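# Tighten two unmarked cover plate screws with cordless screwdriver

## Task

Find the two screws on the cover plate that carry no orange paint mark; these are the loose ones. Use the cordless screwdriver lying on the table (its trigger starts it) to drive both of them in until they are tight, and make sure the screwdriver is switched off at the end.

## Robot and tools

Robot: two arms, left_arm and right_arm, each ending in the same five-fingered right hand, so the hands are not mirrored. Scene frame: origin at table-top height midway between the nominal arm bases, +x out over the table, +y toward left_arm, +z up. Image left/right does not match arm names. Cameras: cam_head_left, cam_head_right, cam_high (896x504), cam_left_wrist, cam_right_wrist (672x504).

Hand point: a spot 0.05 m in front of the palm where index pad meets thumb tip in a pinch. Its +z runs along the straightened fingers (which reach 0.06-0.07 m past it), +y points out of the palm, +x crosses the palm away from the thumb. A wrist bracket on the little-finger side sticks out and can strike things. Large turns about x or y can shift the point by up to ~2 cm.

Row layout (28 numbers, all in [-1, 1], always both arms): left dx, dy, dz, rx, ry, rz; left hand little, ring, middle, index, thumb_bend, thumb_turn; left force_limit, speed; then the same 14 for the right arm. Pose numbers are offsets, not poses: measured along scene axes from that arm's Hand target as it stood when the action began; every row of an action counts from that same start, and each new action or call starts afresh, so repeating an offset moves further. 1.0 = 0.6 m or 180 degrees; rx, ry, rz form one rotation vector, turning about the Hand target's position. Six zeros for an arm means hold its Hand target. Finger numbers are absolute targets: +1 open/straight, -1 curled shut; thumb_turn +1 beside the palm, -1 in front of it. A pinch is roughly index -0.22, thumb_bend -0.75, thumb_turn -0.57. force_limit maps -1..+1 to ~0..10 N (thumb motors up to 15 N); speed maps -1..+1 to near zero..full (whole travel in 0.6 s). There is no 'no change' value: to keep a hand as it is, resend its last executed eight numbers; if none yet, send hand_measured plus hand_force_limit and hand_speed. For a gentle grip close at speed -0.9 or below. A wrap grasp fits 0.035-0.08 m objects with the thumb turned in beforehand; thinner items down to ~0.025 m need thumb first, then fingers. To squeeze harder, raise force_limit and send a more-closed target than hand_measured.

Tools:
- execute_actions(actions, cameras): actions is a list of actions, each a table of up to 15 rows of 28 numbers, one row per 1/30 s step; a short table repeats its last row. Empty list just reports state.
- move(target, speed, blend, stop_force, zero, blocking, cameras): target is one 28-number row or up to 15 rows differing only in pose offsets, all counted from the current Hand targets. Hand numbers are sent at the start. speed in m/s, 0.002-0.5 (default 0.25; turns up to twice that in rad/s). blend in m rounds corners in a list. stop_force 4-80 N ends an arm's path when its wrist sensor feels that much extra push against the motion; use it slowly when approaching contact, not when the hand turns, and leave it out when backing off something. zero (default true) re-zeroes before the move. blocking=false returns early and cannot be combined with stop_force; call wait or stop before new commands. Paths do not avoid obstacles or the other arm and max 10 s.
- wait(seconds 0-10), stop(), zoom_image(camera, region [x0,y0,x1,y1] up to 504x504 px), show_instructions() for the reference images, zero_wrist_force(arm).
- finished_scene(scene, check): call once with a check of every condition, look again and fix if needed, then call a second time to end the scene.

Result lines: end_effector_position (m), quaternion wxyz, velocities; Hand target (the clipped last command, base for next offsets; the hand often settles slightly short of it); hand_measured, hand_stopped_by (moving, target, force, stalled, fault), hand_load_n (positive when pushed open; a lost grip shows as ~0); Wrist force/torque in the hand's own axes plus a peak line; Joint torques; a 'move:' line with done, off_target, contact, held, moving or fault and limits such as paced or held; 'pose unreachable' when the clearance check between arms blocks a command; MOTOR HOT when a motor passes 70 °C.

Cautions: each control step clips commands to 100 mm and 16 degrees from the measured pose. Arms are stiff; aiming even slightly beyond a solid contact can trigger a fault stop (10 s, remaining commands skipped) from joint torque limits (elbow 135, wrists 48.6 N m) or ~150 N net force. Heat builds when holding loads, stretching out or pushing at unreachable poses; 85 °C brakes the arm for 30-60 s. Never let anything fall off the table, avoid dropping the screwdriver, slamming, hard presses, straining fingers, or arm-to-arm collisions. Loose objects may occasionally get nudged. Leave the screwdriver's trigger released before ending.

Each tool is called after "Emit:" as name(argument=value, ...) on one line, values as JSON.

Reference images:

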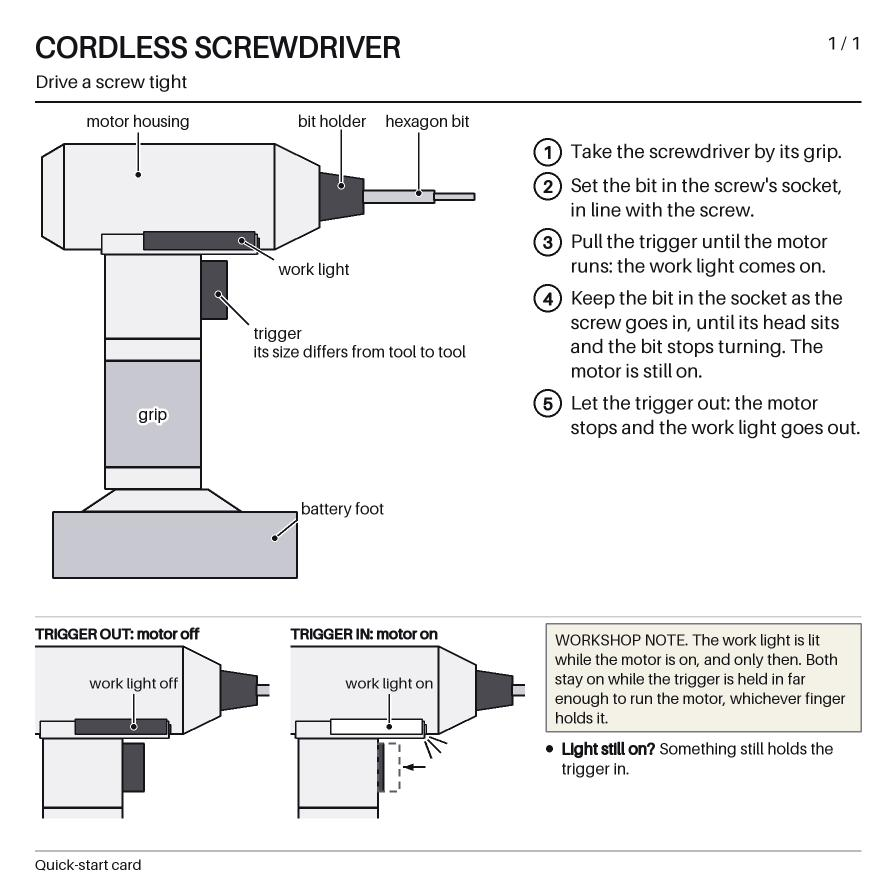

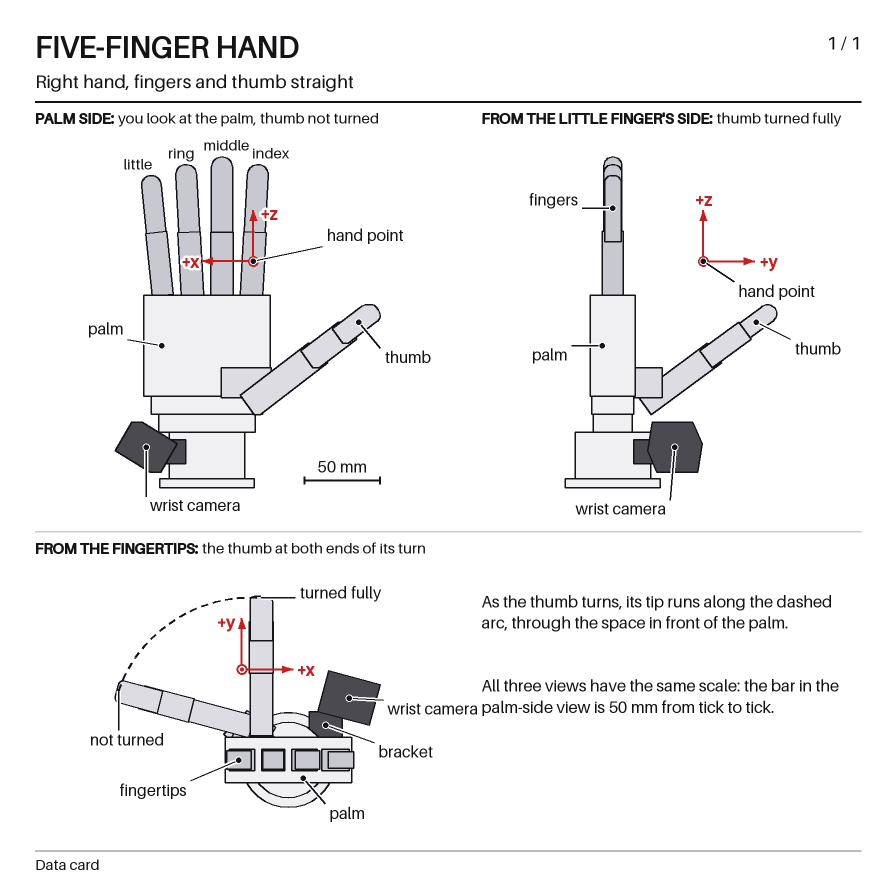

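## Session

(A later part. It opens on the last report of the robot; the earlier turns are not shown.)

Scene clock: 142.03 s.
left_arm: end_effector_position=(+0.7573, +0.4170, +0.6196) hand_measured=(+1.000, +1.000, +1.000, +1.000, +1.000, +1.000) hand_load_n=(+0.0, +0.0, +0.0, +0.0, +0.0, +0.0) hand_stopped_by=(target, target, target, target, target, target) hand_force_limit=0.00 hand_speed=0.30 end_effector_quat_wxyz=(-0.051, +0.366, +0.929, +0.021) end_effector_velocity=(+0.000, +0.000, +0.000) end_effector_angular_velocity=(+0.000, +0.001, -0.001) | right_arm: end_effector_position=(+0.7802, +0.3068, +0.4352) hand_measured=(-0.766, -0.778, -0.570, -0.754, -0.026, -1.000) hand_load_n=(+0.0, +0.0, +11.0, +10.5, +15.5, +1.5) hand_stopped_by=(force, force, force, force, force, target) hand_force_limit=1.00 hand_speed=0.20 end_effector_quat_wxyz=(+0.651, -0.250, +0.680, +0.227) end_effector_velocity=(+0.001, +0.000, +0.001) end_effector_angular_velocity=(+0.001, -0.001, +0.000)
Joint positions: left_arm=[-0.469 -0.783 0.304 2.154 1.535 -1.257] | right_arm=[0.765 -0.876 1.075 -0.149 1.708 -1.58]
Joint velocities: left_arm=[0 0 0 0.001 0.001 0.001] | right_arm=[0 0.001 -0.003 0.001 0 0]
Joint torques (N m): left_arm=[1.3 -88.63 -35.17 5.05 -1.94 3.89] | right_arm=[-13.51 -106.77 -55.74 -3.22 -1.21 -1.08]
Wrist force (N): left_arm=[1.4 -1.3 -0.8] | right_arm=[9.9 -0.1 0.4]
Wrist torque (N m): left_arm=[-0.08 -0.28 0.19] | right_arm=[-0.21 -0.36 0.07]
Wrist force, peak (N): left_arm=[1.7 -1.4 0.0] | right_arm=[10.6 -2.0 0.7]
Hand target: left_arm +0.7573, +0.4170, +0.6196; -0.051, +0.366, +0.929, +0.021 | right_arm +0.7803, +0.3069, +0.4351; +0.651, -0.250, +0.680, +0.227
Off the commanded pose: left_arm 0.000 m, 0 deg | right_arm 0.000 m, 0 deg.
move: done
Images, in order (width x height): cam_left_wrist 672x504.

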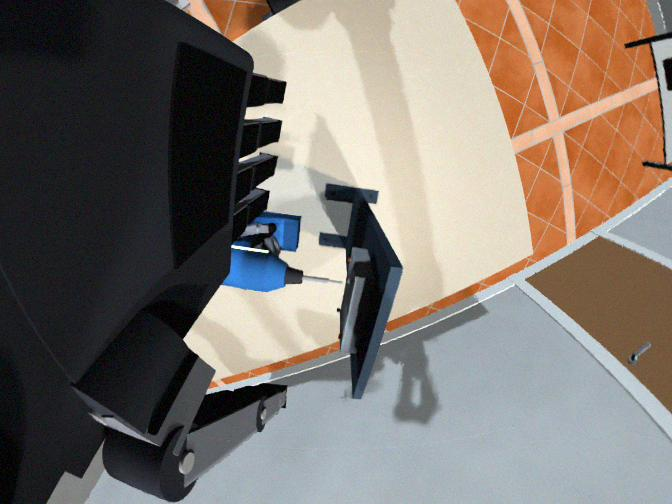

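Emit:
move(target=[[-0.1,0.1,-0.03,-0.09,-0.1,0,1,1,1,1,1,1,0,0.3,-0.00232,0.00163,0,0,0,0,-1,-1,-0.97,-0.95,-0.97,-1,1,0.2],[-0.1595,0.109,-0.1125,-0.1894,-0.2032,0,1,1,1,1,1,1,0,0.3,-0.00232,0.00163,0,0,0,0,-1,-1,-0.97,-0.95,-0.97,-1,1,0.2],[-0.0708,0.046,-0.1545,-0.1894,-0.2032,0,1,1,1,1,1,1,0,0.3,-0.00232,0.00163,0,0,0,0,-1,-1,-0.97,-0.95,-0.97,-1,1,0.2]], blend=[0.03,0.02,0], speed=0.2, cameras=["cam_left_wrist"])

Emit:
zoom_image(camera="cam_left_wrist", region=[345, 236, 373, 264])

Emit:
zoom_image(camera="cam_left_wrist", region=[310, 200, 390, 280])

Scene clock: 145.37 s.
left_arm: end_effector_position=(+0.7148, +0.4446, +0.5276) hand_measured=(+1.000, +1.000, +1.000, +1.000, +1.000, +1.000) hand_load_n=(+0.0, +0.0, -0.5, +0.0, +0.0, +0.0) hand_stopped_by=(target, target, target, target, target, target) hand_force_limit=0.00 hand_speed=0.30 end_effector_quat_wxyz=(+0.347, +0.340, +0.864, -0.135) end_effector_velocity=(+0.000, +0.000, +0.000) end_effector_angular_velocity=(-0.001, +0.000, +0.000) | right_arm: end_effector_position=(+0.7789, +0.3079, +0.4351) hand_measured=(-0.766, -0.778, -0.570, -0.754, -0.026, -1.000) hand_load_n=(+0.0, +0.0, +11.0, +10.5, +15.5, +1.0) hand_stopped_by=(force, force, force, force, force, target) hand_force_limit=1.00 hand_speed=0.20 end_effector_quat_wxyz=(+0.651, -0.250, +0.680, +0.227) end_effector_velocity=(+0.000, +0.000, +0.002) end_effector_angular_velocity=(+0.001, +0.000, +0.000)
Joint positions: left_arm=[-0.35 -1.372 1.378 0.85 1.864 -1.247] | right_arm=[0.767 -0.876 1.074 -0.149 1.71 -1.58]
Joint velocities: left_arm=[0.001 0 0 0 0.001 0] | right_arm=[0 -0.002 0 0.001 0 0]
Joint torques (N m): left_arm=[2.36 -40.42 -31.47 4.83 3.21 4.11] | right_arm=[11.04 -110.38 -52.62 -3.22 1.18 1.48]
Wrist force (N): left_arm=[-0.1 -0.4 -0.6] | right_arm=[9.7 0.0 0.8]
Wrist torque (N m): left_arm=[-0.03 0.04 0.01] | right_arm=[-0.21 -0.33 0.05]
Wrist force, peak (N): left_arm=[0.8 -1.7 -1.0] | right_arm=[10.3 0.0 0.6]
Hand target: left_arm +0.7148, +0.4446, +0.5275; +0.347, +0.340, +0.864, -0.135 | right_arm +0.7789, +0.3078, +0.4351; +0.651, -0.250, +0.680, +0.227
Off the commanded pose: left_arm 0.001 m, 0 deg | right_arm 0.000 m, 0 deg.
move: done
Images, in order (width x height): cam_left_wrist 672x504.

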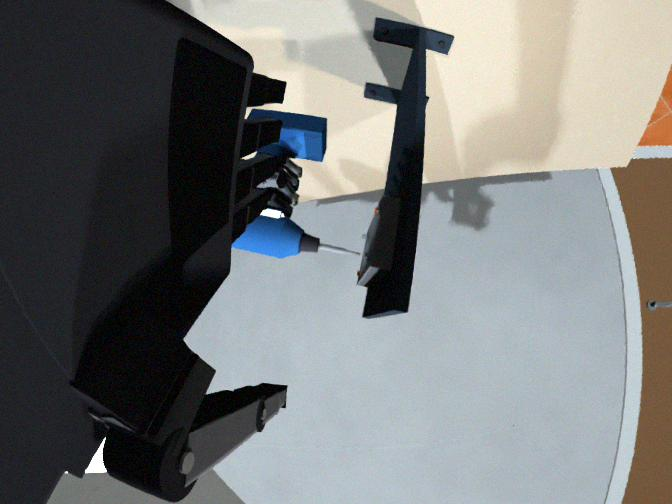

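Scaled by 18.000 from the camera's 672x504 image, which has a finer 960x720 frame.

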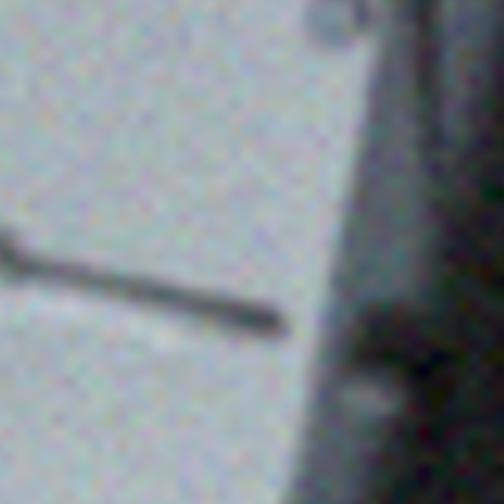

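Scaled by 6.300 from the camera's 672x504 image, which has a finer 960x720 frame.

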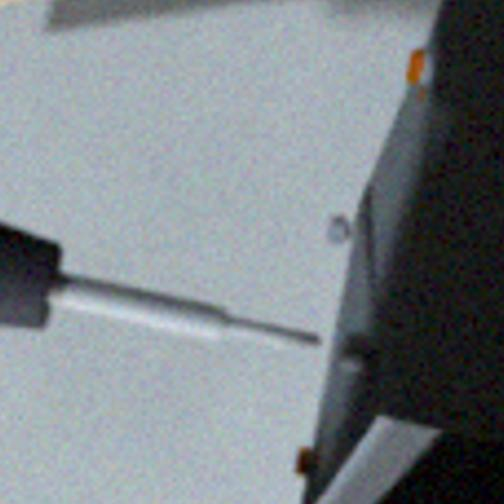

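Emit:
move(target=[0,0,0,0,0,0,1,1,1,1,1,1,0,0.3,-0.00082,0.00057,0.00238,0,0,0,-1,-1,-0.97,-0.95,-0.97,-1,1,0.2], speed=0.02, cameras=["cam_left_wrist"])

Emit:
zoom_image(camera="cam_left_wrist", region=[345, 236, 373, 264])

Emit:
zoom_image(camera="cam_left_wrist", region=[320, 225, 370, 275])

Scene clock: 146.57 s.
left_arm: end_effector_position=(+0.7148, +0.4446, +0.5275) hand_measured=(+1.000, +1.000, +1.000, +1.000, +1.000, +1.000) hand_load_n=(+0.0, +0.0, +0.0, +0.0, +0.0, +0.0) hand_stopped_by=(target, target, target, target, target, target) hand_force_limit=0.00 hand_speed=0.30 end_effector_quat_wxyz=(+0.347, +0.340, +0.864, -0.135) end_effector_velocity=(+0.000, +0.000, +0.000) end_effector_angular_velocity=(+0.000, +0.000, +0.000) | right_arm: end_effector_position=(+0.7784, +0.3082, +0.4365) hand_measured=(-0.766, -0.778, -0.570, -0.754, -0.026, -1.000) hand_load_n=(+0.0, +0.0, +11.5, +10.5, +15.5, +1.0) hand_stopped_by=(force, force, force, force, force, target) hand_force_limit=1.00 hand_speed=0.20 end_effector_quat_wxyz=(+0.651, -0.250, +0.680, +0.227) end_effector_velocity=(+0.000, +0.000, +0.001) end_effector_angular_velocity=(+0.001, -0.001, +0.000)
Joint positions: left_arm=[-0.35 -1.372 1.378 0.85 1.864 -1.247] | right_arm=[0.768 -0.876 1.073 -0.147 1.711 -1.58]
Joint velocities: left_arm=[0 0 0 0 0 0] | right_arm=[0 0 0 -0.001 0 0]
Joint torques (N m): left_arm=[6.16 -34.99 -30.09 4.47 1.72 4.06] | right_arm=[12.17 -129.07 -54.41 -3.18 2.13 1.76]
Wrist force (N): left_arm=[0.0 -0.5 -0.8] | right_arm=[9.9 -0.1 0.2]
Wrist torque (N m): left_arm=[-0.04 0.04 0.00] | right_arm=[-0.20 -0.35 0.06]
Wrist force, peak (N): left_arm=[-0.4 -0.5 -1.0] | right_arm=[10.7 0.0 0.6]
Hand target: left_arm +0.7148, +0.4446, +0.5275; +0.347, +0.340, +0.864, -0.135 | right_arm +0.7784, +0.3082, +0.4365; +0.651, -0.250, +0.680, +0.227
Off the commanded pose: left_arm 0.000 m, 0 deg | right_arm 0.000 m, 0 deg.
move: done
Images, in order (width x height): cam_left_wrist 672x504.

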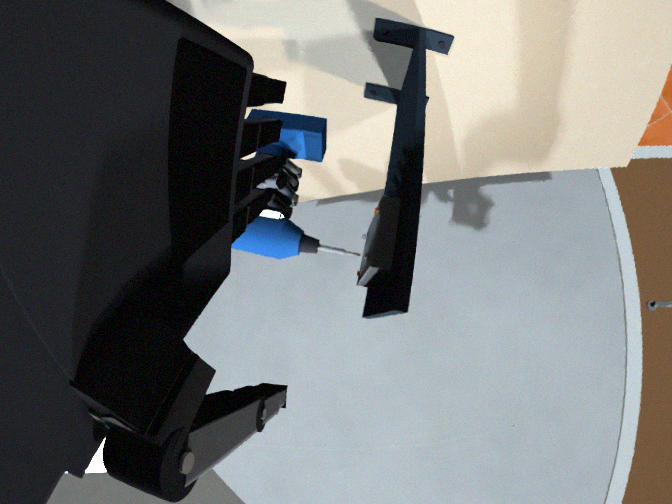

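Scaled by 18.000 from the camera's 672x504 image, which has a finer 960x720 frame.

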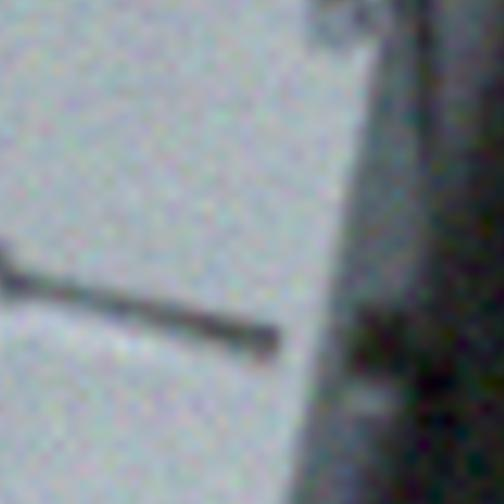

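Scaled by 10.080 from the camera's 672x504 image, which has a finer 960x720 frame.

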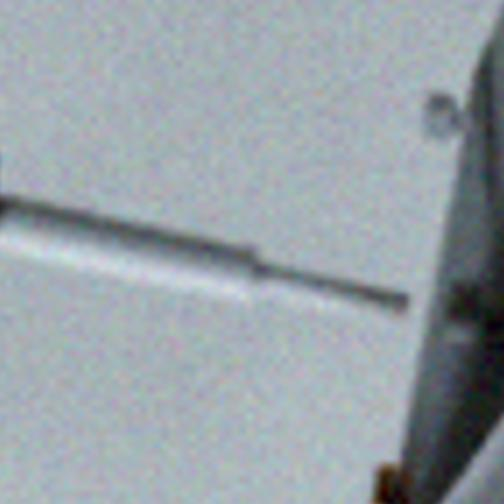

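Emit:
move(target=[[0,0,0,0,0,0,1,1,1,1,1,1,0,0.3,0.0033,0.0048,-0.00033,0,0,0,-1,-1,-0.97,-0.95,-0.97,-1,1,0.2]], speed=0.02, cameras=[])

Emit:
move(target=[0,0,0,0,0,0,1,1,1,1,1,1,0,0.3,0.0066,0.0096,0,0,0,0,-1,-1,-0.97,-0.95,-0.97,-1,1,0.2], speed=0.004, stop_force=4, cameras=["cam_left_wrist"])

Emit:
zoom_image(camera="cam_left_wrist", region=[320, 225, 370, 275])

Scene clock: 147.57 s.
left_arm: end_effector_position=(+0.7148, +0.4446, +0.5275) hand_measured=(+1.000, +1.000, +1.000, +1.000, +1.000, +1.000) hand_load_n=(+0.0, +0.0, +0.0, +0.0, +0.0, +0.0) hand_stopped_by=(target, target, target, target, target, target) hand_force_limit=0.00 hand_speed=0.30 end_effector_quat_wxyz=(+0.347, +0.340, +0.864, -0.135) end_effector_velocity=(+0.000, +0.000, +0.000) end_effector_angular_velocity=(+0.000, +0.000, +0.000) | right_arm: end_effector_position=(+0.7804, +0.3111, +0.4363) hand_measured=(-0.766, -0.778, -0.570, -0.754, -0.026, -1.000) hand_load_n=(+0.0, +0.0, +11.0, +10.5, +15.5, +1.0) hand_stopped_by=(force, force, force, force, force, target) hand_force_limit=1.00 hand_speed=0.20 end_effector_quat_wxyz=(+0.651, -0.250, +0.680, +0.227) end_effector_velocity=(+0.000, +0.000, +0.000) end_effector_angular_velocity=(-0.001, +0.001, +0.000)
Joint positions: left_arm=[-0.35 -1.372 1.378 0.85 1.864 -1.247] | right_arm=[0.768 -0.869 1.062 -0.142 1.711 -1.58]
Joint velocities: left_arm=[0 0 0 -0.001 0 0] | right_arm=[0 -0.001 0.001 0 0 0]
Joint torques (N m): left_arm=[9.32 -34.98 -34.02 4.3 1.61 4.33] | right_arm=[13.98 -123.91 -46.47 -3.39 2.32 2.21]
Wrist force (N): left_arm=[-0.1 -0.2 -0.6] | right_arm=[9.8 0.1 0.7]
Wrist torque (N m): left_arm=[0.01 0.05 0.00] | right_arm=[-0.19 -0.35 0.06]
Wrist force, peak (N): left_arm=[-0.7 -0.3 -0.9] | right_arm=[10.3 -0.2 0.6]
Hand target: left_arm +0.7148, +0.4446, +0.5275; +0.347, +0.340, +0.864, -0.135 | right_arm +0.7804, +0.3111, +0.4363; +0.651, -0.250, +0.680, +0.227
Off the commanded pose: left_arm 0.000 m, 0 deg | right_arm 0.000 m, 0 deg.
move: done
No camera images: "cameras" was empty.

Scene clock: 148.90 s.
left_arm: end_effector_position=(+0.7148, +0.4446, +0.5275) hand_measured=(+1.000, +1.000, +1.000, +1.000, +1.000, +1.000) hand_load_n=(+0.0, +0.0, +0.0, +0.0, +0.0, +0.0) hand_stopped_by=(target, target, target, target, target, target) hand_force_limit=0.00 hand_speed=0.30 end_effector_quat_wxyz=(+0.347, +0.340, +0.864, -0.135) end_effector_velocity=(+0.000, +0.000, -0.001) end_effector_angular_velocity=(+0.001, +0.000, +0.000) | right_arm: end_effector_position=(+0.7810, +0.3120, +0.4363) hand_measured=(-0.766, -0.778, -0.570, -0.754, -0.026, -1.000) hand_load_n=(+0.0, +0.5, +11.5, +10.5, +15.0, +1.0) hand_stopped_by=(force, force, force, force, force, target) hand_force_limit=1.00 hand_speed=0.20 end_effector_quat_wxyz=(+0.651, -0.250, +0.680, +0.227) end_effector_velocity=(+0.000, +0.000, +0.001) end_effector_angular_velocity=(+0.001, -0.001, +0.000)
Joint positions: left_arm=[-0.35 -1.372 1.378 0.85 1.864 -1.247] | right_arm=[0.768 -0.867 1.058 -0.141 1.711 -1.58]
Joint velocities: left_arm=[0 0.001 0 0 0 0.001] | right_arm=[0 0 0 -0.002 0 0]
Joint torques (N m): left_arm=[7.59 -34.2 -36.56 2.89 1.86 3.47] | right_arm=[3.92 -129.19 -45.67 -6.5 -0.31 1.6]
Wrist force (N): left_arm=[0.0 -0.2 -0.8] | right_arm=[9.8 -0.3 -0.5]
Wrist torque (N m): left_arm=[0.02 0.05 0.01] | right_arm=[-0.19 -0.37 0.06]
Wrist force, peak (N): left_arm=[-0.2 -0.2 -1.3] | right_arm=[10.5 -1.5 -4.3]
Hand target: left_arm +0.7148, +0.4446, +0.5275; +0.347, +0.340, +0.864, -0.135 | right_arm +0.7810, +0.3120, +0.4363; +0.651, -0.250, +0.680, +0.227
Off the commanded pose: left_arm 0.000 m, 0 deg | right_arm 0.006 m, 0 deg.
move: contact (right_arm)
Images, in order (width x height): cam_left_wrist 672x504.

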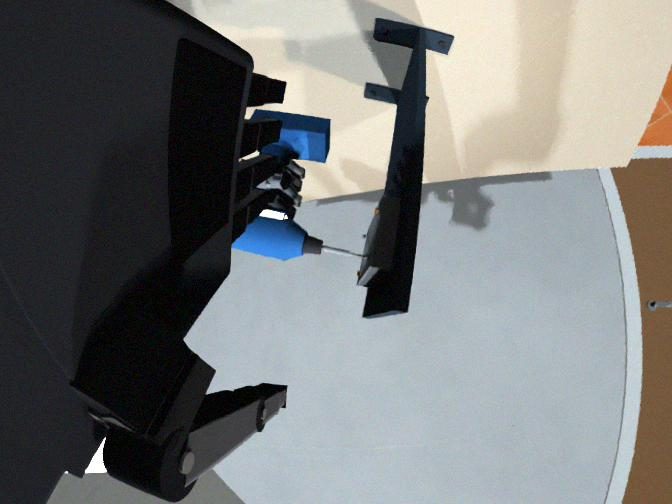

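Scaled by 10.080 from the camera's 672x504 image, which has a finer 960x720 frame.

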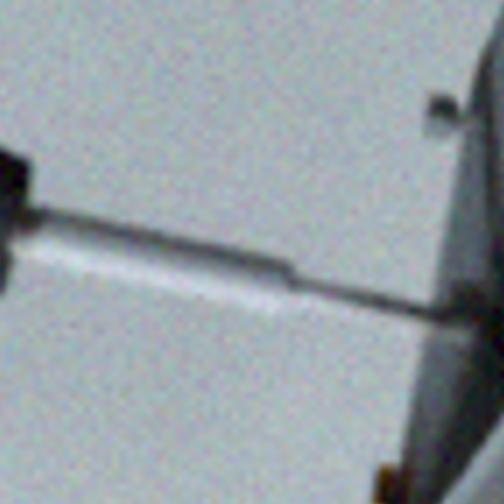

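Emit:
move(target=[[0,0,0,0,0,0,1,1,1,1,1,1,0,0.3,-0.00123,-0.00178,0,0,0,0,-1,-1,-0.97,-0.95,-0.97,-1,1,0.2],[0,0,0,0,0,0,1,1,1,1,1,1,0,0.3,-0.00083,-0.00206,-0.00133,0,0,0,-1,-1,-0.97,-0.95,-0.97,-1,1,0.2]], speed=0.02, cameras=[])

Emit:
move(target=[0,0,0,0,0,0,1,1,1,1,1,1,0,0.3,0.0066,0.0096,0,0,0,0,-1,-1,-0.97,-0.95,-0.97,-1,1,0.2], speed=0.004, stop_force=4, cameras=["cam_left_wrist"])

Emit:
zoom_image(camera="cam_left_wrist", region=[320, 225, 370, 275])

Scene clock: 149.93 s.
left_arm: end_effector_position=(+0.7148, +0.4446, +0.5275) hand_measured=(+1.000, +1.000, +1.000, +1.000, +1.000, +1.000) hand_load_n=(+0.0, +0.0, +0.0, +0.0, +0.0, +0.0) hand_stopped_by=(target, target, target, target, target, target) hand_force_limit=0.00 hand_speed=0.30 end_effector_quat_wxyz=(+0.347, +0.340, +0.864, -0.135) end_effector_velocity=(+0.000, +0.001, +0.000) end_effector_angular_velocity=(+0.000, +0.000, +0.000) | right_arm: end_effector_position=(+0.7805, +0.3107, +0.4356) hand_measured=(-0.766, -0.778, -0.570, -0.754, -0.026, -1.000) hand_load_n=(+0.0, +0.0, +11.0, +11.0, +15.0, +1.0) hand_stopped_by=(force, force, force, force, force, target) hand_force_limit=1.00 hand_speed=0.20 end_effector_quat_wxyz=(+0.651, -0.250, +0.680, +0.227) end_effector_velocity=(+0.000, +0.000, +0.000) end_effector_angular_velocity=(+0.000, +0.000, +0.000)
Joint positions: left_arm=[-0.35 -1.372 1.378 0.85 1.864 -1.247] | right_arm=[0.768 -0.87 1.064 -0.144 1.711 -1.58]
Joint velocities: left_arm=[0.001 0 0 0.001 0 0.001] | right_arm=[0 0 0 0 0 0]
Joint torques (N m): left_arm=[7.59 -34.63 -38.34 2.53 1.39 3.32] | right_arm=[-13.97 -109.17 -47.53 -5.45 -1.33 -0.13]
Wrist force (N): left_arm=[0.0 -0.2 -0.4] | right_arm=[9.8 -0.2 0.5]
Wrist torque (N m): left_arm=[-0.01 0.02 0.01] | right_arm=[-0.24 -0.33 0.05]
Wrist force, peak (N): left_arm=[0.0 -0.5 -1.2] | right_arm=[10.4 0.1 -0.5]
Hand target: left_arm +0.7148, +0.4446, +0.5275; +0.347, +0.340, +0.864, -0.135 | right_arm +0.7805, +0.3107, +0.4355; +0.651, -0.250, +0.680, +0.227
Off the commanded pose: left_arm 0.000 m, 0 deg | right_arm 0.000 m, 0 deg.
move: done
No camera images: "cameras" was empty.

Scene clock: 151.33 s.
left_arm: end_effector_position=(+0.7148, +0.4446, +0.5275) hand_measured=(+1.000, +1.000, +1.000, +1.000, +1.000, +1.000) hand_load_n=(+0.0, +0.0, -0.5, +0.0, +0.0, +0.0) hand_stopped_by=(target, target, target, target, target, target) hand_force_limit=0.00 hand_speed=0.30 end_effector_quat_wxyz=(+0.347, +0.340, +0.864, -0.135) end_effector_velocity=(+0.000, +0.000, +0.000) end_effector_angular_velocity=(+0.001, +0.000, +0.000) | right_arm: end_effector_position=(+0.7814, +0.3118, +0.4355) hand_measured=(-0.766, -0.778, -0.570, -0.754, -0.026, -1.000) hand_load_n=(+0.0, +0.0, +11.0, +10.5, +15.5, +1.0) hand_stopped_by=(force, force, force, force, force, target) hand_force_limit=1.00 hand_speed=0.20 end_effector_quat_wxyz=(+0.651, -0.250, +0.680, +0.227) end_effector_velocity=(+0.000, +0.000, -0.001) end_effector_angular_velocity=(+0.000, +0.000, +0.000)
Joint positions: left_arm=[-0.35 -1.372 1.378 0.85 1.864 -1.247] | right_arm=[0.768 -0.867 1.059 -0.142 1.711 -1.58]
Joint velocities: left_arm=[0 0.001 0 0 -0.001 0.001] | right_arm=[0 0 0 0 0 0]
Joint torques (N m): left_arm=[6.24 -35.03 -39.95 1.8 1.15 3.86] | right_arm=[-12.18 -128.56 -46.23 -6.53 -0.25 -0.12]
Wrist force (N): left_arm=[-0.1 -0.2 -0.6] | right_arm=[10.3 -0.6 -1.9]
Wrist torque (N m): left_arm=[0.00 0.03 0.01] | right_arm=[-0.15 -0.47 0.11]
Wrist force, peak (N): left_arm=[-0.5 -0.5 -0.8] | right_arm=[10.4 -1.8 -6.3]
Hand target: left_arm +0.7148, +0.4446, +0.5275; +0.347, +0.340, +0.864, -0.135 | right_arm +0.7814, +0.3118, +0.4355; +0.651, -0.250, +0.680, +0.227
Off the commanded pose: left_arm 0.000 m, 0 deg | right_arm 0.006 m, 0 deg.
move: contact (right_arm)
Images, in order (width x height): cam_left_wrist 672x504.

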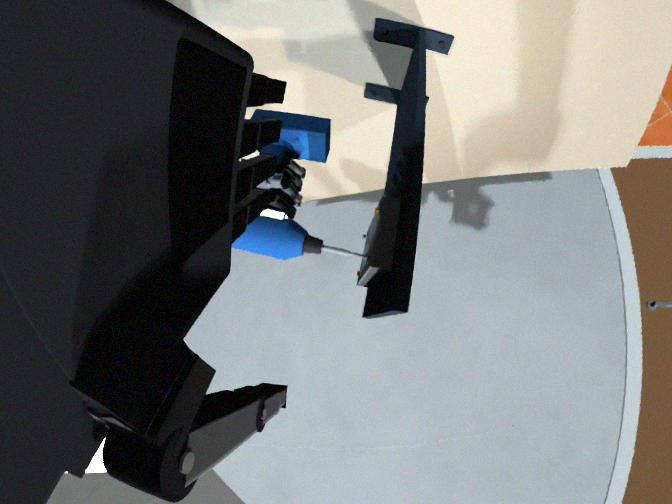

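Scaled by 10.080 from the camera's 672x504 image, which has a finer 960x720 frame.

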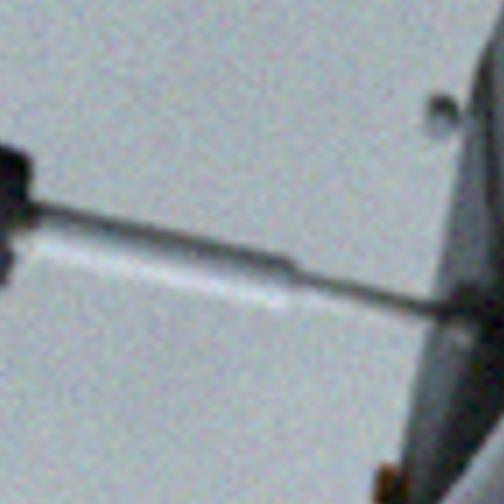

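Emit:
move(target=[[-0.0887,0.063,0.042,0,0,0,1,1,1,1,1,1,0,0.3,-0.00123,-0.00178,0,0,0,0,-1,-1,-0.97,-0.95,-0.97,-1,1,0.2],[-0.0287,0.053,0.132,0.09,0.1,0,1,1,1,1,1,1,0,0.3,-0.00123,-0.00178,0,0,0,0,-1,-1,-0.97,-0.95,-0.97,-1,1,0.2],[0.0708,-0.046,0.1545,0.1894,0.2032,0,1,1,1,1,1,1,0,0.3,-0.00123,-0.00178,0,0,0,0,-1,-1,-0.97,-0.95,-0.97,-1,1,0.2]], blend=[0.02,0.03,0], speed=0.2, cameras=["cam_left_wrist"])

Emit:
zoom_image(camera="cam_left_wrist", region=[330, 264, 358, 292])

Emit:
zoom_image(camera="cam_left_wrist", region=[310, 255, 360, 305])

Scene clock: 154.60 s.
left_arm: end_effector_position=(+0.7572, +0.4169, +0.6195) hand_measured=(+1.000, +1.000, +1.000, +1.000, +1.000, +1.000) hand_load_n=(+0.0, +0.0, +0.0, +0.0, +0.0, +0.0) hand_stopped_by=(target, target, target, target, target, target) hand_force_limit=0.00 hand_speed=0.30 end_effector_quat_wxyz=(-0.051, +0.366, +0.929, +0.021) end_effector_velocity=(+0.000, +0.000, +0.000) end_effector_angular_velocity=(+0.000, +0.000, -0.002) | right_arm: end_effector_position=(+0.7807, +0.3107, +0.4355) hand_measured=(-0.766, -0.778, -0.570, -0.754, -0.026, -1.000) hand_load_n=(+0.0, +0.0, +11.0, +10.5, +15.5, +1.0) hand_stopped_by=(force, force, force, force, force, target) hand_force_limit=1.00 hand_speed=0.20 end_effector_quat_wxyz=(+0.651, -0.250, +0.680, +0.227) end_effector_velocity=(+0.000, +0.000, +0.001) end_effector_angular_velocity=(+0.001, -0.001, +0.000)
Joint positions: left_arm=[-0.47 -0.783 0.306 2.152 1.535 -1.257] | right_arm=[0.768 -0.869 1.063 -0.144 1.711 -1.58]
Joint velocities: left_arm=[0 0 0 0 0 0.002] | right_arm=[0 -0.001 0 0 0 0]
Joint torques (N m): left_arm=[3.15 -82.88 -36.44 4.33 -1.07 3.62] | right_arm=[-12.86 -112.24 -54.03 -2.7 -1.06 -0.28]
Wrist force (N): left_arm=[1.6 -1.0 -0.3] | right_arm=[9.6 0.0 0.3]
Wrist torque (N m): left_arm=[-0.07 -0.32 0.20] | right_arm=[-0.18 -0.29 0.05]
Wrist force, peak (N): left_arm=[1.6 -1.0 -1.1] | right_arm=[10.2 -0.6 -2.0]
Hand target: left_arm +0.7572, +0.4170, +0.6196; -0.051, +0.366, +0.929, +0.021 | right_arm +0.7807, +0.3107, +0.4355; +0.651, -0.250, +0.680, +0.227
Off the commanded pose: left_arm 0.001 m, 0 deg | right_arm 0.000 m, 0 deg.
move: done
Images, in order (width x height): cam_left_wrist 672x504.

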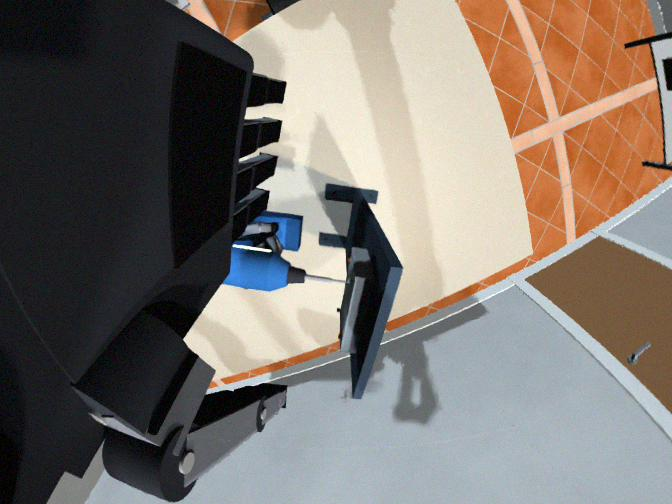

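Scaled by 18.000 from the camera's 672x504 image, which has a finer 960x720 frame.

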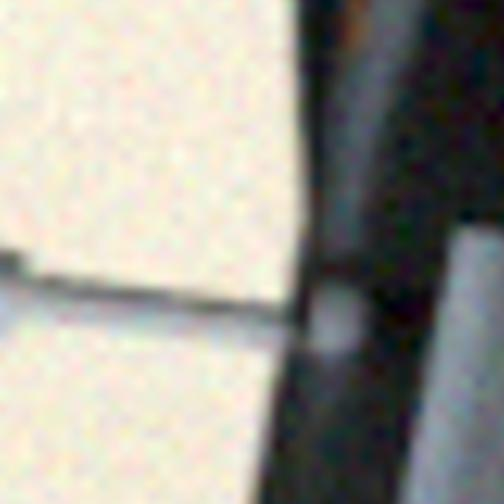

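Scaled by 10.080 from the camera's 672x504 image, which has a finer 960x720 frame.

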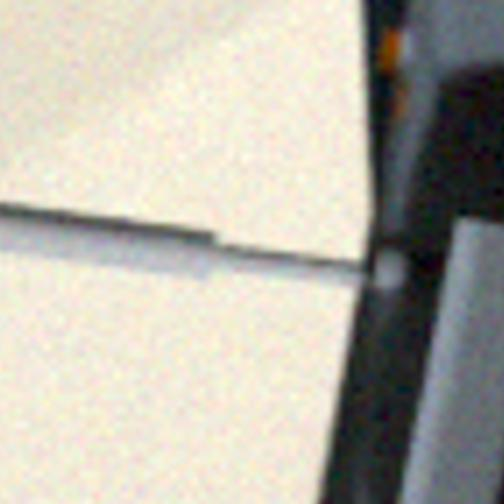

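Emit:
move(target=[0,0,0,0,0,0,1,1,1,1,1,1,0,0.3,-0.00046,0.00033,-0.00043,0,0,0,-1,-1,-0.97,-0.95,-0.97,-1,1,0.2], speed=0.02, cameras=[])

Emit:
move(target=[0,0,0,0,0,0,1,1,1,1,1,1,0,0.3,0.0066,0.0096,0,0,0,0,-1,-1,-0.97,-0.95,-0.97,-1,1,0.2], speed=0.004, stop_force=4, cameras=["cam_left_wrist"])

Emit:
zoom_image(camera="cam_left_wrist", region=[310, 255, 360, 305])

Scene clock: 155.50 s.
left_arm: end_effector_position=(+0.7572, +0.4170, +0.6196) hand_measured=(+1.000, +1.000, +1.000, +1.000, +1.000, +1.000) hand_load_n=(+0.0, +0.0, +0.0, +0.0, +0.0, +0.0) hand_stopped_by=(target, target, target, target, target, target) hand_force_limit=0.00 hand_speed=0.30 end_effector_quat_wxyz=(-0.051, +0.366, +0.929, +0.021) end_effector_velocity=(+0.000, +0.000, +0.000) end_effector_angular_velocity=(+0.000, +0.000, +0.002) | right_arm: end_effector_position=(+0.7805, +0.3109, +0.4353) hand_measured=(-0.766, -0.778, -0.570, -0.754, -0.026, -1.000) hand_load_n=(+0.0, +0.0, +11.5, +11.0, +15.5, +1.0) hand_stopped_by=(force, force, force, force, force, target) hand_force_limit=1.00 hand_speed=0.20 end_effector_quat_wxyz=(+0.651, -0.250, +0.680, +0.227) end_effector_velocity=(+0.000, +0.000, -0.001) end_effector_angular_velocity=(-0.001, +0.001, +0.000)
Joint positions: left_arm=[-0.47 -0.783 0.306 2.153 1.534 -1.257] | right_arm=[0.768 -0.869 1.063 -0.144 1.711 -1.58]
Joint velocities: left_arm=[0 0 0 0 0 -0.003] | right_arm=[0 0 0 0.001 0 0]
Joint torques (N m): left_arm=[5.33 -94.17 -41.35 6.47 -1.93 3.9] | right_arm=[15.31 -109.82 -44.36 -6.44 2.24 0.6]
Wrist force (N): left_arm=[1.6 -1.2 0.0] | right_arm=[9.8 -0.2 0.3]
Wrist torque (N m): left_arm=[-0.12 -0.33 0.19] | right_arm=[-0.23 -0.33 0.05]
Wrist force, peak (N): left_arm=[1.7 -1.4 -0.4] | right_arm=[10.1 0.1 0.4]
Hand target: left_arm +0.7572, +0.4170, +0.6196; -0.051, +0.366, +0.929, +0.021 | right_arm +0.7804, +0.3109, +0.4353; +0.651, -0.250, +0.680, +0.227
Off the commanded pose: left_arm 0.000 m, 0 deg | right_arm 0.000 m, 0 deg.
move: done
No camera images: "cameras" was empty.

Scene clock: 156.87 s.
left_arm: end_effector_position=(+0.7572, +0.4170, +0.6196) hand_measured=(+1.000, +1.000, +1.000, +1.000, +1.000, +1.000) hand_load_n=(+0.0, +0.0, +0.0, +0.0, -0.5, +0.0) hand_stopped_by=(target, target, target, target, target, target) hand_force_limit=0.00 hand_speed=0.30 end_effector_quat_wxyz=(-0.051, +0.366, +0.929, +0.021) end_effector_velocity=(+0.000, +0.001, +0.000) end_effector_angular_velocity=(+0.000, +0.001, +0.000) | right_arm: end_effector_position=(+0.7812, +0.3121, +0.4352) hand_measured=(-0.766, -0.778, -0.570, -0.754, -0.026, -1.000) hand_load_n=(+0.5, +0.0, +10.5, +10.5, +15.0, +1.0) hand_stopped_by=(force, force, force, force, force, target) hand_force_limit=1.00 hand_speed=0.20 end_effector_quat_wxyz=(+0.651, -0.250, +0.680, +0.227) end_effector_velocity=(+0.000, +0.000, -0.001) end_effector_angular_velocity=(-0.001, +0.000, +0.000)
Joint positions: left_arm=[-0.47 -0.783 0.306 2.153 1.534 -1.257] | right_arm=[0.768 -0.867 1.059 -0.142 1.711 -1.58]
Joint velocities: left_arm=[0.001 0 0 0.001 0 0] | right_arm=[0 0 0 0 0 0]
Joint torques (N m): left_arm=[6.48 -100.01 -30.09 2.68 -1.84 4.17] | right_arm=[4.68 -128.83 -45.97 -6.51 -0.45 0.83]
Wrist force (N): left_arm=[1.3 -1.0 0.0] | right_arm=[10.2 -0.8 -2.5]
Wrist torque (N m): left_arm=[-0.09 -0.29 0.18] | right_arm=[-0.14 -0.50 0.12]
Wrist force, peak (N): left_arm=[1.7 -1.4 -0.5] | right_arm=[10.7 -1.9 -7.1]
Hand target: left_arm +0.7572, +0.4170, +0.6196; -0.051, +0.366, +0.929, +0.021 | right_arm +0.7812, +0.3121, +0.4352; +0.651, -0.250, +0.680, +0.227
Off the commanded pose: left_arm 0.000 m, 0 deg | right_arm 0.006 m, 0 deg.
move: contact (right_arm)
Images, in order (width x height): cam_left_wrist 672x504.

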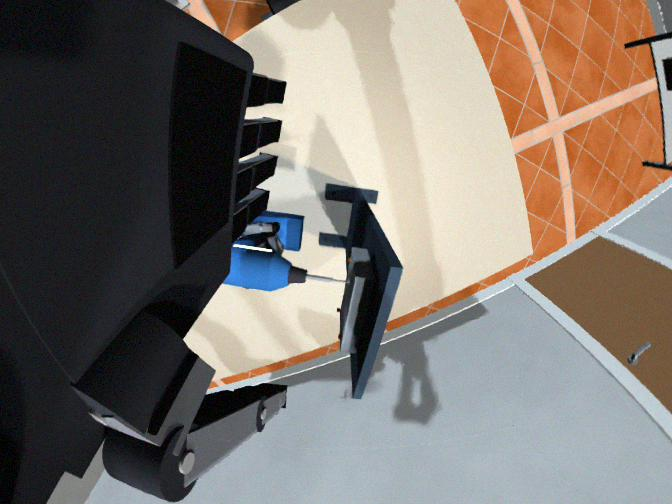

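Scaled by 10.080 from the camera's 672x504 image, which has a finer 960x720 frame.

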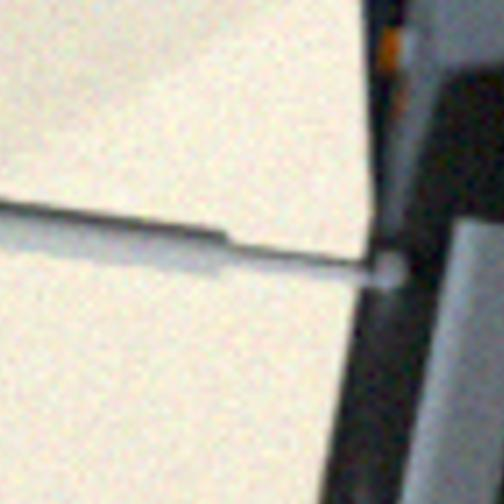

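Emit:
move(target=[[-0.1,0.1,-0.03,-0.09,-0.1,0,1,1,1,1,1,1,0,0.3,-0.00094,-0.00137,0,0,0,0,-1,-1,-0.97,-0.95,-0.97,-1,1,0.2],[-0.1595,0.109,-0.1125,-0.1894,-0.2032,0,1,1,1,1,1,1,0,0.3,-0.00094,-0.00137,0,0,0,0,-1,-1,-0.97,-0.95,-0.97,-1,1,0.2],[-0.0708,0.046,-0.1545,-0.1894,-0.2032,0,1,1,1,1,1,1,0,0.3,-0.00094,-0.00137,0,0,0,0,-1,-1,-0.97,-0.95,-0.97,-1,1,0.2]], blend=[0.03,0.02,0], speed=0.2, cameras=["cam_left_wrist"])

Emit:
zoom_image(camera="cam_left_wrist", region=[320, 225, 370, 275])

Emit:
zoom_image(camera="cam_left_wrist", region=[345, 236, 373, 264])

Scene clock: 160.10 s.
left_arm: end_effector_position=(+0.7147, +0.4446, +0.5276) hand_measured=(+1.000, +1.000, +1.000, +1.000, +1.000, +1.000) hand_load_n=(+0.0, +0.0, +0.0, +0.0, +0.0, +0.0) hand_stopped_by=(target, target, target, target, target, target) hand_force_limit=0.00 hand_speed=0.30 end_effector_quat_wxyz=(+0.347, +0.339, +0.864, -0.135) end_effector_velocity=(+0.000, +0.001, +0.000) end_effector_angular_velocity=(+0.000, +0.000, +0.001) | right_arm: end_effector_position=(+0.7806, +0.3112, +0.4352) hand_measured=(-0.766, -0.778, -0.570, -0.754, -0.026, -1.000) hand_load_n=(+0.0, +0.0, +11.0, +10.5, +15.5, +1.0) hand_stopped_by=(force, force, force, force, force, target) hand_force_limit=1.00 hand_speed=0.20 end_effector_quat_wxyz=(+0.651, -0.250, +0.680, +0.227) end_effector_velocity=(+0.000, +0.000, -0.001) end_effector_angular_velocity=(-0.001, +0.001, -0.001)
Joint positions: left_arm=[-0.35 -1.372 1.378 0.849 1.863 -1.248] | right_arm=[0.768 -0.869 1.062 -0.144 1.711 -1.58]
Joint velocities: left_arm=[0.001 0 0 0 0 0] | right_arm=[0 0.001 0 0.001 0 0]
Joint torques (N m): left_arm=[3.45 -46.85 -32.06 5.12 2.41 3.75] | right_arm=[-14.26 -124.91 -50.79 -4.61 -1.16 -0.5]
Wrist force (N): left_arm=[-0.1 -0.3 -0.4] | right_arm=[9.9 0.3 0.6]
Wrist torque (N m): left_arm=[-0.03 0.04 0.00] | right_arm=[-0.15 -0.35 0.08]
Wrist force, peak (N): left_arm=[0.6 -0.3 -2.0] | right_arm=[10.1 -0.7 -3.2]
Hand target: left_arm +0.7147, +0.4446, +0.5275; +0.347, +0.340, +0.864, -0.135 | right_arm +0.7806, +0.3112, +0.4352; +0.651, -0.250, +0.680, +0.227
Off the commanded pose: left_arm 0.001 m, 0 deg | right_arm 0.000 m, 0 deg.
move: done
Images, in order (width x height): cam_left_wrist 672x504.

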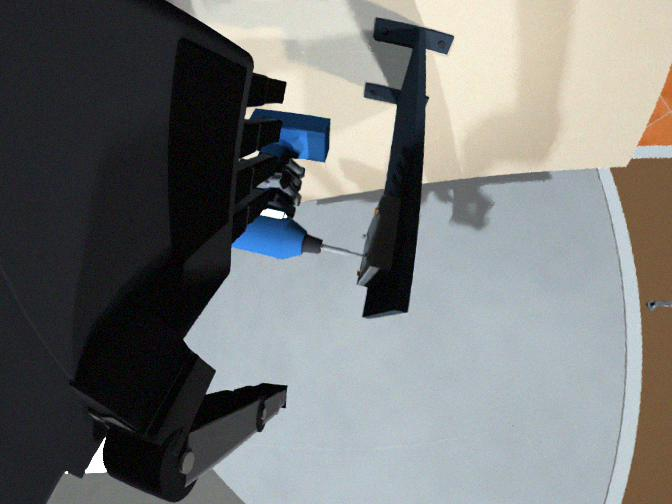

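Scaled by 10.080 from the camera's 672x504 image, which has a finer 960x720 frame.

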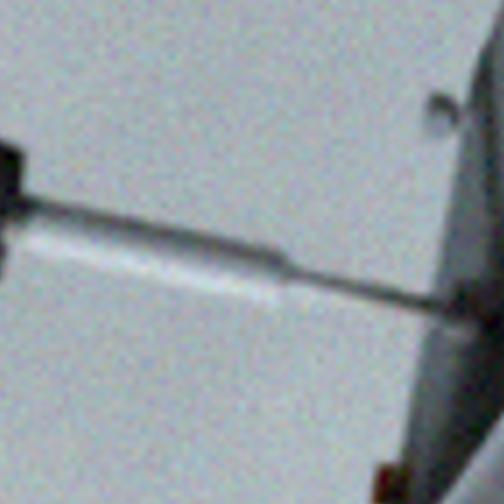

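Scaled by 18.000 from the camera's 672x504 image, which has a finer 960x720 frame.

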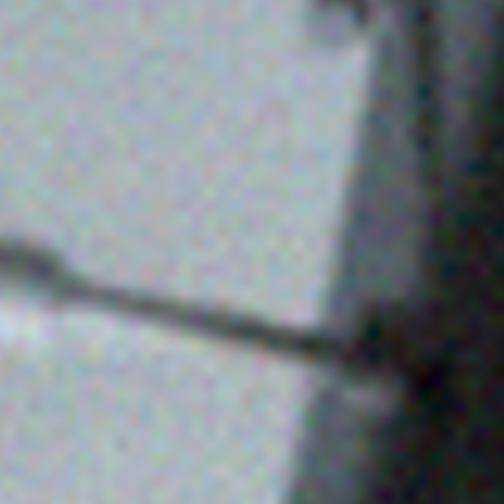

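Emit:
move(target=[0,0,0,0,0,0,1,1,1,1,1,1,0,0.3,0.0066,0.0096,0,0,0,0,-1,-1,-0.97,-0.95,-0.97,-1,1,0.2], speed=0.004, stop_force=6, cameras=["cam_left_wrist"])

Emit:
zoom_image(camera="cam_left_wrist", region=[345, 236, 373, 264])

Emit:
zoom_image(camera="cam_left_wrist", region=[320, 225, 370, 275])

Scene clock: 162.33 s.
left_arm: end_effector_position=(+0.7147, +0.4446, +0.5275) hand_measured=(+1.000, +1.000, +1.000, +1.000, +1.000, +1.000) hand_load_n=(+0.0, +0.0, +0.0, +0.0, +0.0, +0.0) hand_stopped_by=(target, target, target, target, target, target) hand_force_limit=0.00 hand_speed=0.30 end_effector_quat_wxyz=(+0.347, +0.340, +0.864, -0.135) end_effector_velocity=(+0.000, -0.001, +0.000) end_effector_angular_velocity=(-0.001, +0.001, +0.000) | right_arm: end_effector_position=(+0.7813, +0.3121, +0.4353) hand_measured=(-0.766, -0.778, -0.570, -0.754, -0.026, -1.000) hand_load_n=(+0.0, +0.0, +11.0, +10.5, +15.5, +1.0) hand_stopped_by=(force, force, force, force, force, target) hand_force_limit=1.00 hand_speed=0.20 end_effector_quat_wxyz=(+0.651, -0.250, +0.680, +0.227) end_effector_velocity=(+0.000, +0.000, +0.000) end_effector_angular_velocity=(+0.000, +0.000, +0.000)
Joint positions: left_arm=[-0.35 -1.372 1.378 0.85 1.863 -1.248] | right_arm=[0.768 -0.867 1.059 -0.142 1.711 -1.58]
Joint velocities: left_arm=[-0.001 0.001 0 0 0.001 -0.002] | right_arm=[0 0 0 0 0 0]
Joint torques (N m): left_arm=[7.16 -35.55 -34.24 3.67 1.92 4.27] | right_arm=[-12.34 -127.38 -46.15 -6.55 -0.55 -0.33]
Wrist force (N): left_arm=[-0.2 -0.2 -0.7] | right_arm=[10.1 -1.8 -3.8]
Wrist torque (N m): left_arm=[0.00 0.05 0.00] | right_arm=[-0.14 -0.51 0.13]
Wrist force, peak (N): left_arm=[-0.4 -0.1 -1.2] | right_arm=[10.4 -2.8 -8.2]
Hand target: left_arm +0.7147, +0.4446, +0.5275; +0.347, +0.340, +0.864, -0.135 | right_arm +0.7814, +0.3120, +0.4353; +0.651, -0.250, +0.680, +0.227
Off the commanded pose: left_arm 0.000 m, 0 deg | right_arm 0.006 m, 0 deg.
move: contact (right_arm)
Images, in order (width x height): cam_left_wrist 672x504.

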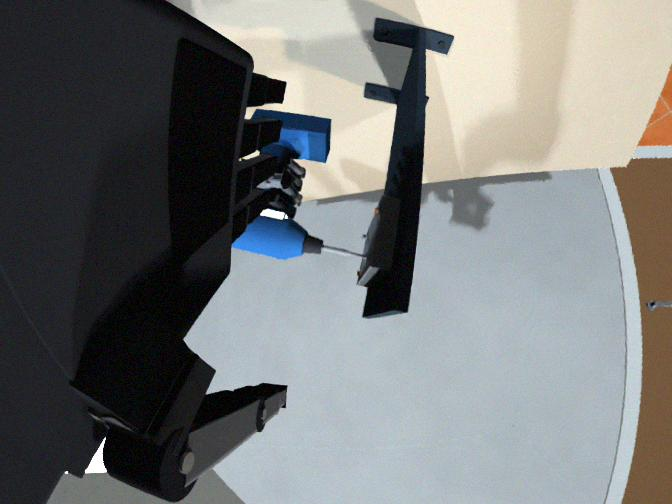

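Scaled by 18.000 from the camera's 672x504 image, which has a finer 960x720 frame.

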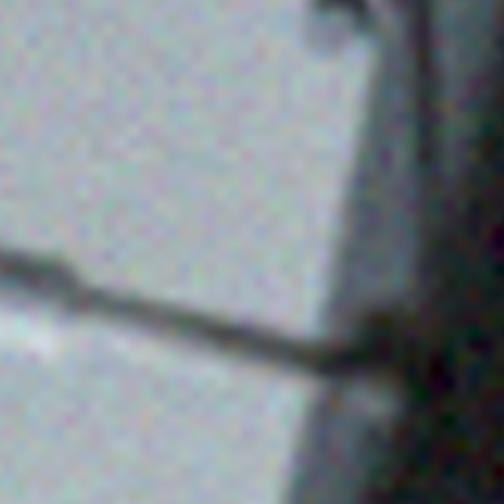

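Scaled by 10.080 from the camera's 672x504 image, which has a finer 960x720 frame.

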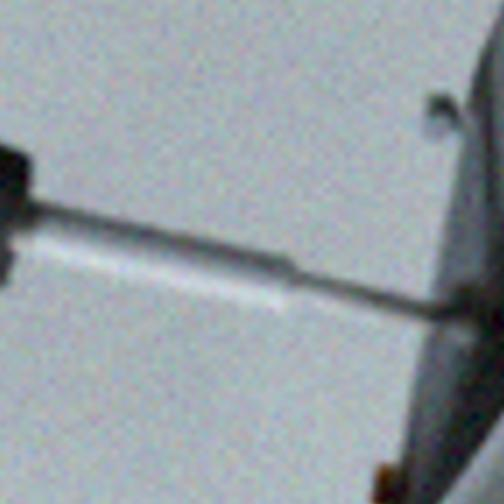

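Emit:
move(target=[0,0,0,0,0,0,1,1,1,1,1,1,0,0.3,-0.00123,-0.00152,0,0,0,0,-1,-1,-0.97,-0.95,-0.97,-1,1,0.2], speed=0.01, cameras=["cam_left_wrist"])

Emit:
zoom_image(camera="cam_left_wrist", region=[320, 225, 370, 275])

Emit:
zoom_image(camera="cam_left_wrist", region=[345, 236, 373, 264])

Scene clock: 164.20 s.
left_arm: end_effector_position=(+0.7147, +0.4446, +0.5275) hand_measured=(+1.000, +1.000, +1.000, +1.000, +1.000, +1.000) hand_load_n=(+0.0, +0.0, +0.0, +0.0, +0.0, +0.0) hand_stopped_by=(target, target, target, target, target, target) hand_force_limit=0.00 hand_speed=0.30 end_effector_quat_wxyz=(+0.347, +0.340, +0.864, -0.135) end_effector_velocity=(+0.000, +0.001, +0.000) end_effector_angular_velocity=(+0.001, -0.001, +0.000) | right_arm: end_effector_position=(+0.7806, +0.3111, +0.4353) hand_measured=(-0.766, -0.778, -0.570, -0.754, -0.026, -1.000) hand_load_n=(+0.0, +0.0, +11.0, +10.5, +15.5, +1.0) hand_stopped_by=(force, force, force, force, force, target) hand_force_limit=1.00 hand_speed=0.20 end_effector_quat_wxyz=(+0.651, -0.250, +0.680, +0.227) end_effector_velocity=(+0.000, +0.000, +0.001) end_effector_angular_velocity=(+0.001, -0.001, +0.000)
Joint positions: left_arm=[-0.35 -1.372 1.378 0.85 1.863 -1.248] | right_arm=[0.768 -0.869 1.063 -0.144 1.711 -1.58]
Joint velocities: left_arm=[0.001 0 0 0 -0.001 0.002] | right_arm=[0 -0.001 0 -0.001 0 0]
Joint torques (N m): left_arm=[6.48 -35.05 -37.24 2.87 1.82 4.32] | right_arm=[-14.13 -121.92 -48.57 -6.36 -1.17 -0.45]
Wrist force (N): left_arm=[-0.8 -0.3 -0.5] | right_arm=[10.0 0.2 0.3]
Wrist torque (N m): left_arm=[-0.02 0.15 -0.03] | right_arm=[-0.15 -0.36 0.07]
Wrist force, peak (N): left_arm=[-0.2 -0.4 -1.1] | right_arm=[10.5 -1.6 -4.1]
Hand target: left_arm +0.7147, +0.4446, +0.5275; +0.347, +0.340, +0.864, -0.135 | right_arm +0.7806, +0.3111, +0.4353; +0.651, -0.250, +0.680, +0.227
Off the commanded pose: left_arm 0.000 m, 0 deg | right_arm 0.000 m, 0 deg.
move: done
Images, in order (width x height): cam_left_wrist 672x504.

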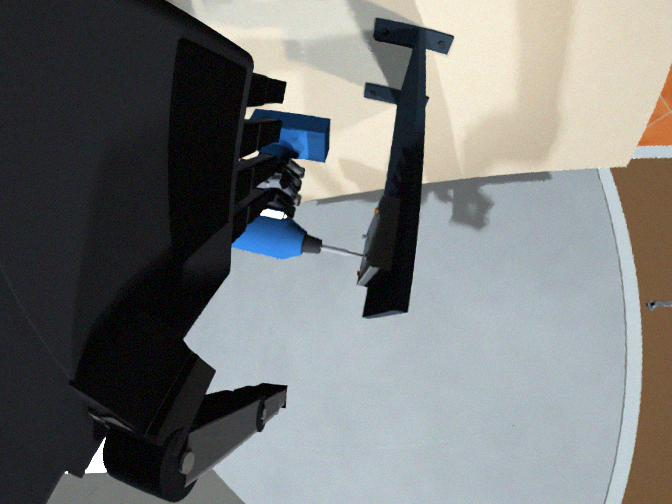

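Scaled by 10.080 from the camera's 672x504 image, which has a finer 960x720 frame.

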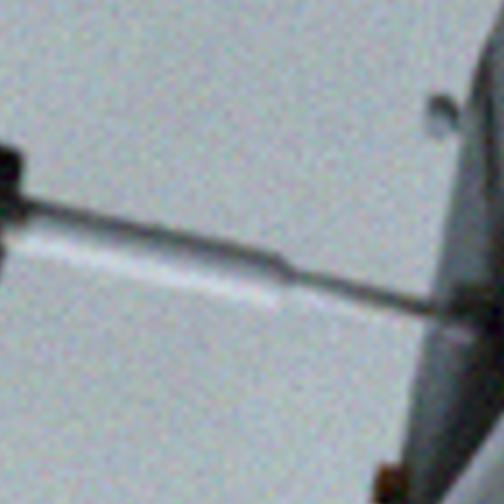

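Scaled by 18.000 from the camera's 672x504 image, which has a finer 960x720 frame.

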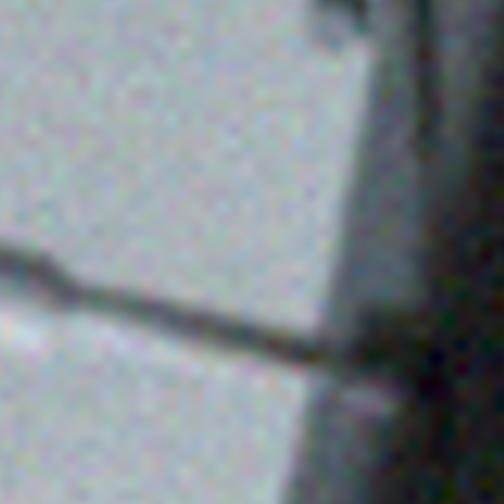

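Emit:
move(target=[[0,0,0,0,0,0,1,1,1,1,1,1,0,0.3,-0.00041,0.00029,0,0,0,0,-1,-1,-0.97,-0.95,-0.97,-1,1,0.2],[0,0,0,0,0,0,1,1,1,1,1,1,0,0.3,0.00619,0.00989,0,0,0,0,-1,-1,-0.97,-0.95,-0.97,-1,1,0.2]], speed=[0.01, 0.006], stop_force=5, cameras=[])

Scene clock: 166.40 s.
left_arm: end_effector_position=(+0.7147, +0.4446, +0.5275) hand_measured=(+1.000, +1.000, +1.000, +1.000, +1.000, +1.000) hand_load_n=(+0.0, +0.0, +0.0, +0.0, -0.5, +0.0) hand_stopped_by=(target, target, target, target, target, target) hand_force_limit=0.00 hand_speed=0.30 end_effector_quat_wxyz=(+0.347, +0.340, +0.864, -0.135) end_effector_velocity=(+0.000, +0.000, +0.000) end_effector_angular_velocity=(+0.000, -0.001, +0.000) | right_arm: end_effector_position=(+0.7812, +0.3122, +0.4353) hand_measured=(-0.766, -0.778, -0.570, -0.754, -0.026, -1.000) hand_load_n=(+0.0, +0.0, +11.0, +10.5, +15.0, +1.0) hand_stopped_by=(force, force, force, force, force, target) hand_force_limit=1.00 hand_speed=0.20 end_effector_quat_wxyz=(+0.651, -0.250, +0.680, +0.227) end_effector_velocity=(+0.000, +0.000, +0.002) end_effector_angular_velocity=(+0.001, -0.001, +0.000)
Joint positions: left_arm=[-0.35 -1.372 1.378 0.85 1.863 -1.248] | right_arm=[0.768 -0.866 1.059 -0.142 1.712 -1.58]
Joint velocities: left_arm=[0 0 0 -0.001 0 0] | right_arm=[0 -0.001 0 0 0 0]
Joint torques (N m): left_arm=[7.89 -34 -40.87 1.21 1.17 4.06] | right_arm=[-13.56 -128.55 -46.2 -6.22 -0.61 0.14]
Wrist force (N): left_arm=[-0.3 -0.4 -0.5] | right_arm=[10.1 -1.1 -2.4]
Wrist torque (N m): left_arm=[-0.04 0.07 -0.01] | right_arm=[-0.12 -0.47 0.12]
Wrist force, peak (N): left_arm=[-0.4 -0.4 -1.0] | right_arm=[10.1 -3.2 -9.0]
Hand target: left_arm +0.7147, +0.4446, +0.5275; +0.347, +0.340, +0.864, -0.135 | right_arm +0.7812, +0.3122, +0.4353; +0.651, -0.250, +0.680, +0.227
Off the commanded pose: left_arm 0.000 m, 0 deg | right_arm 0.006 m, 0 deg.
move: contact (right_arm); path passed 1 of 2 targets
No camera images: "cameras" was empty.


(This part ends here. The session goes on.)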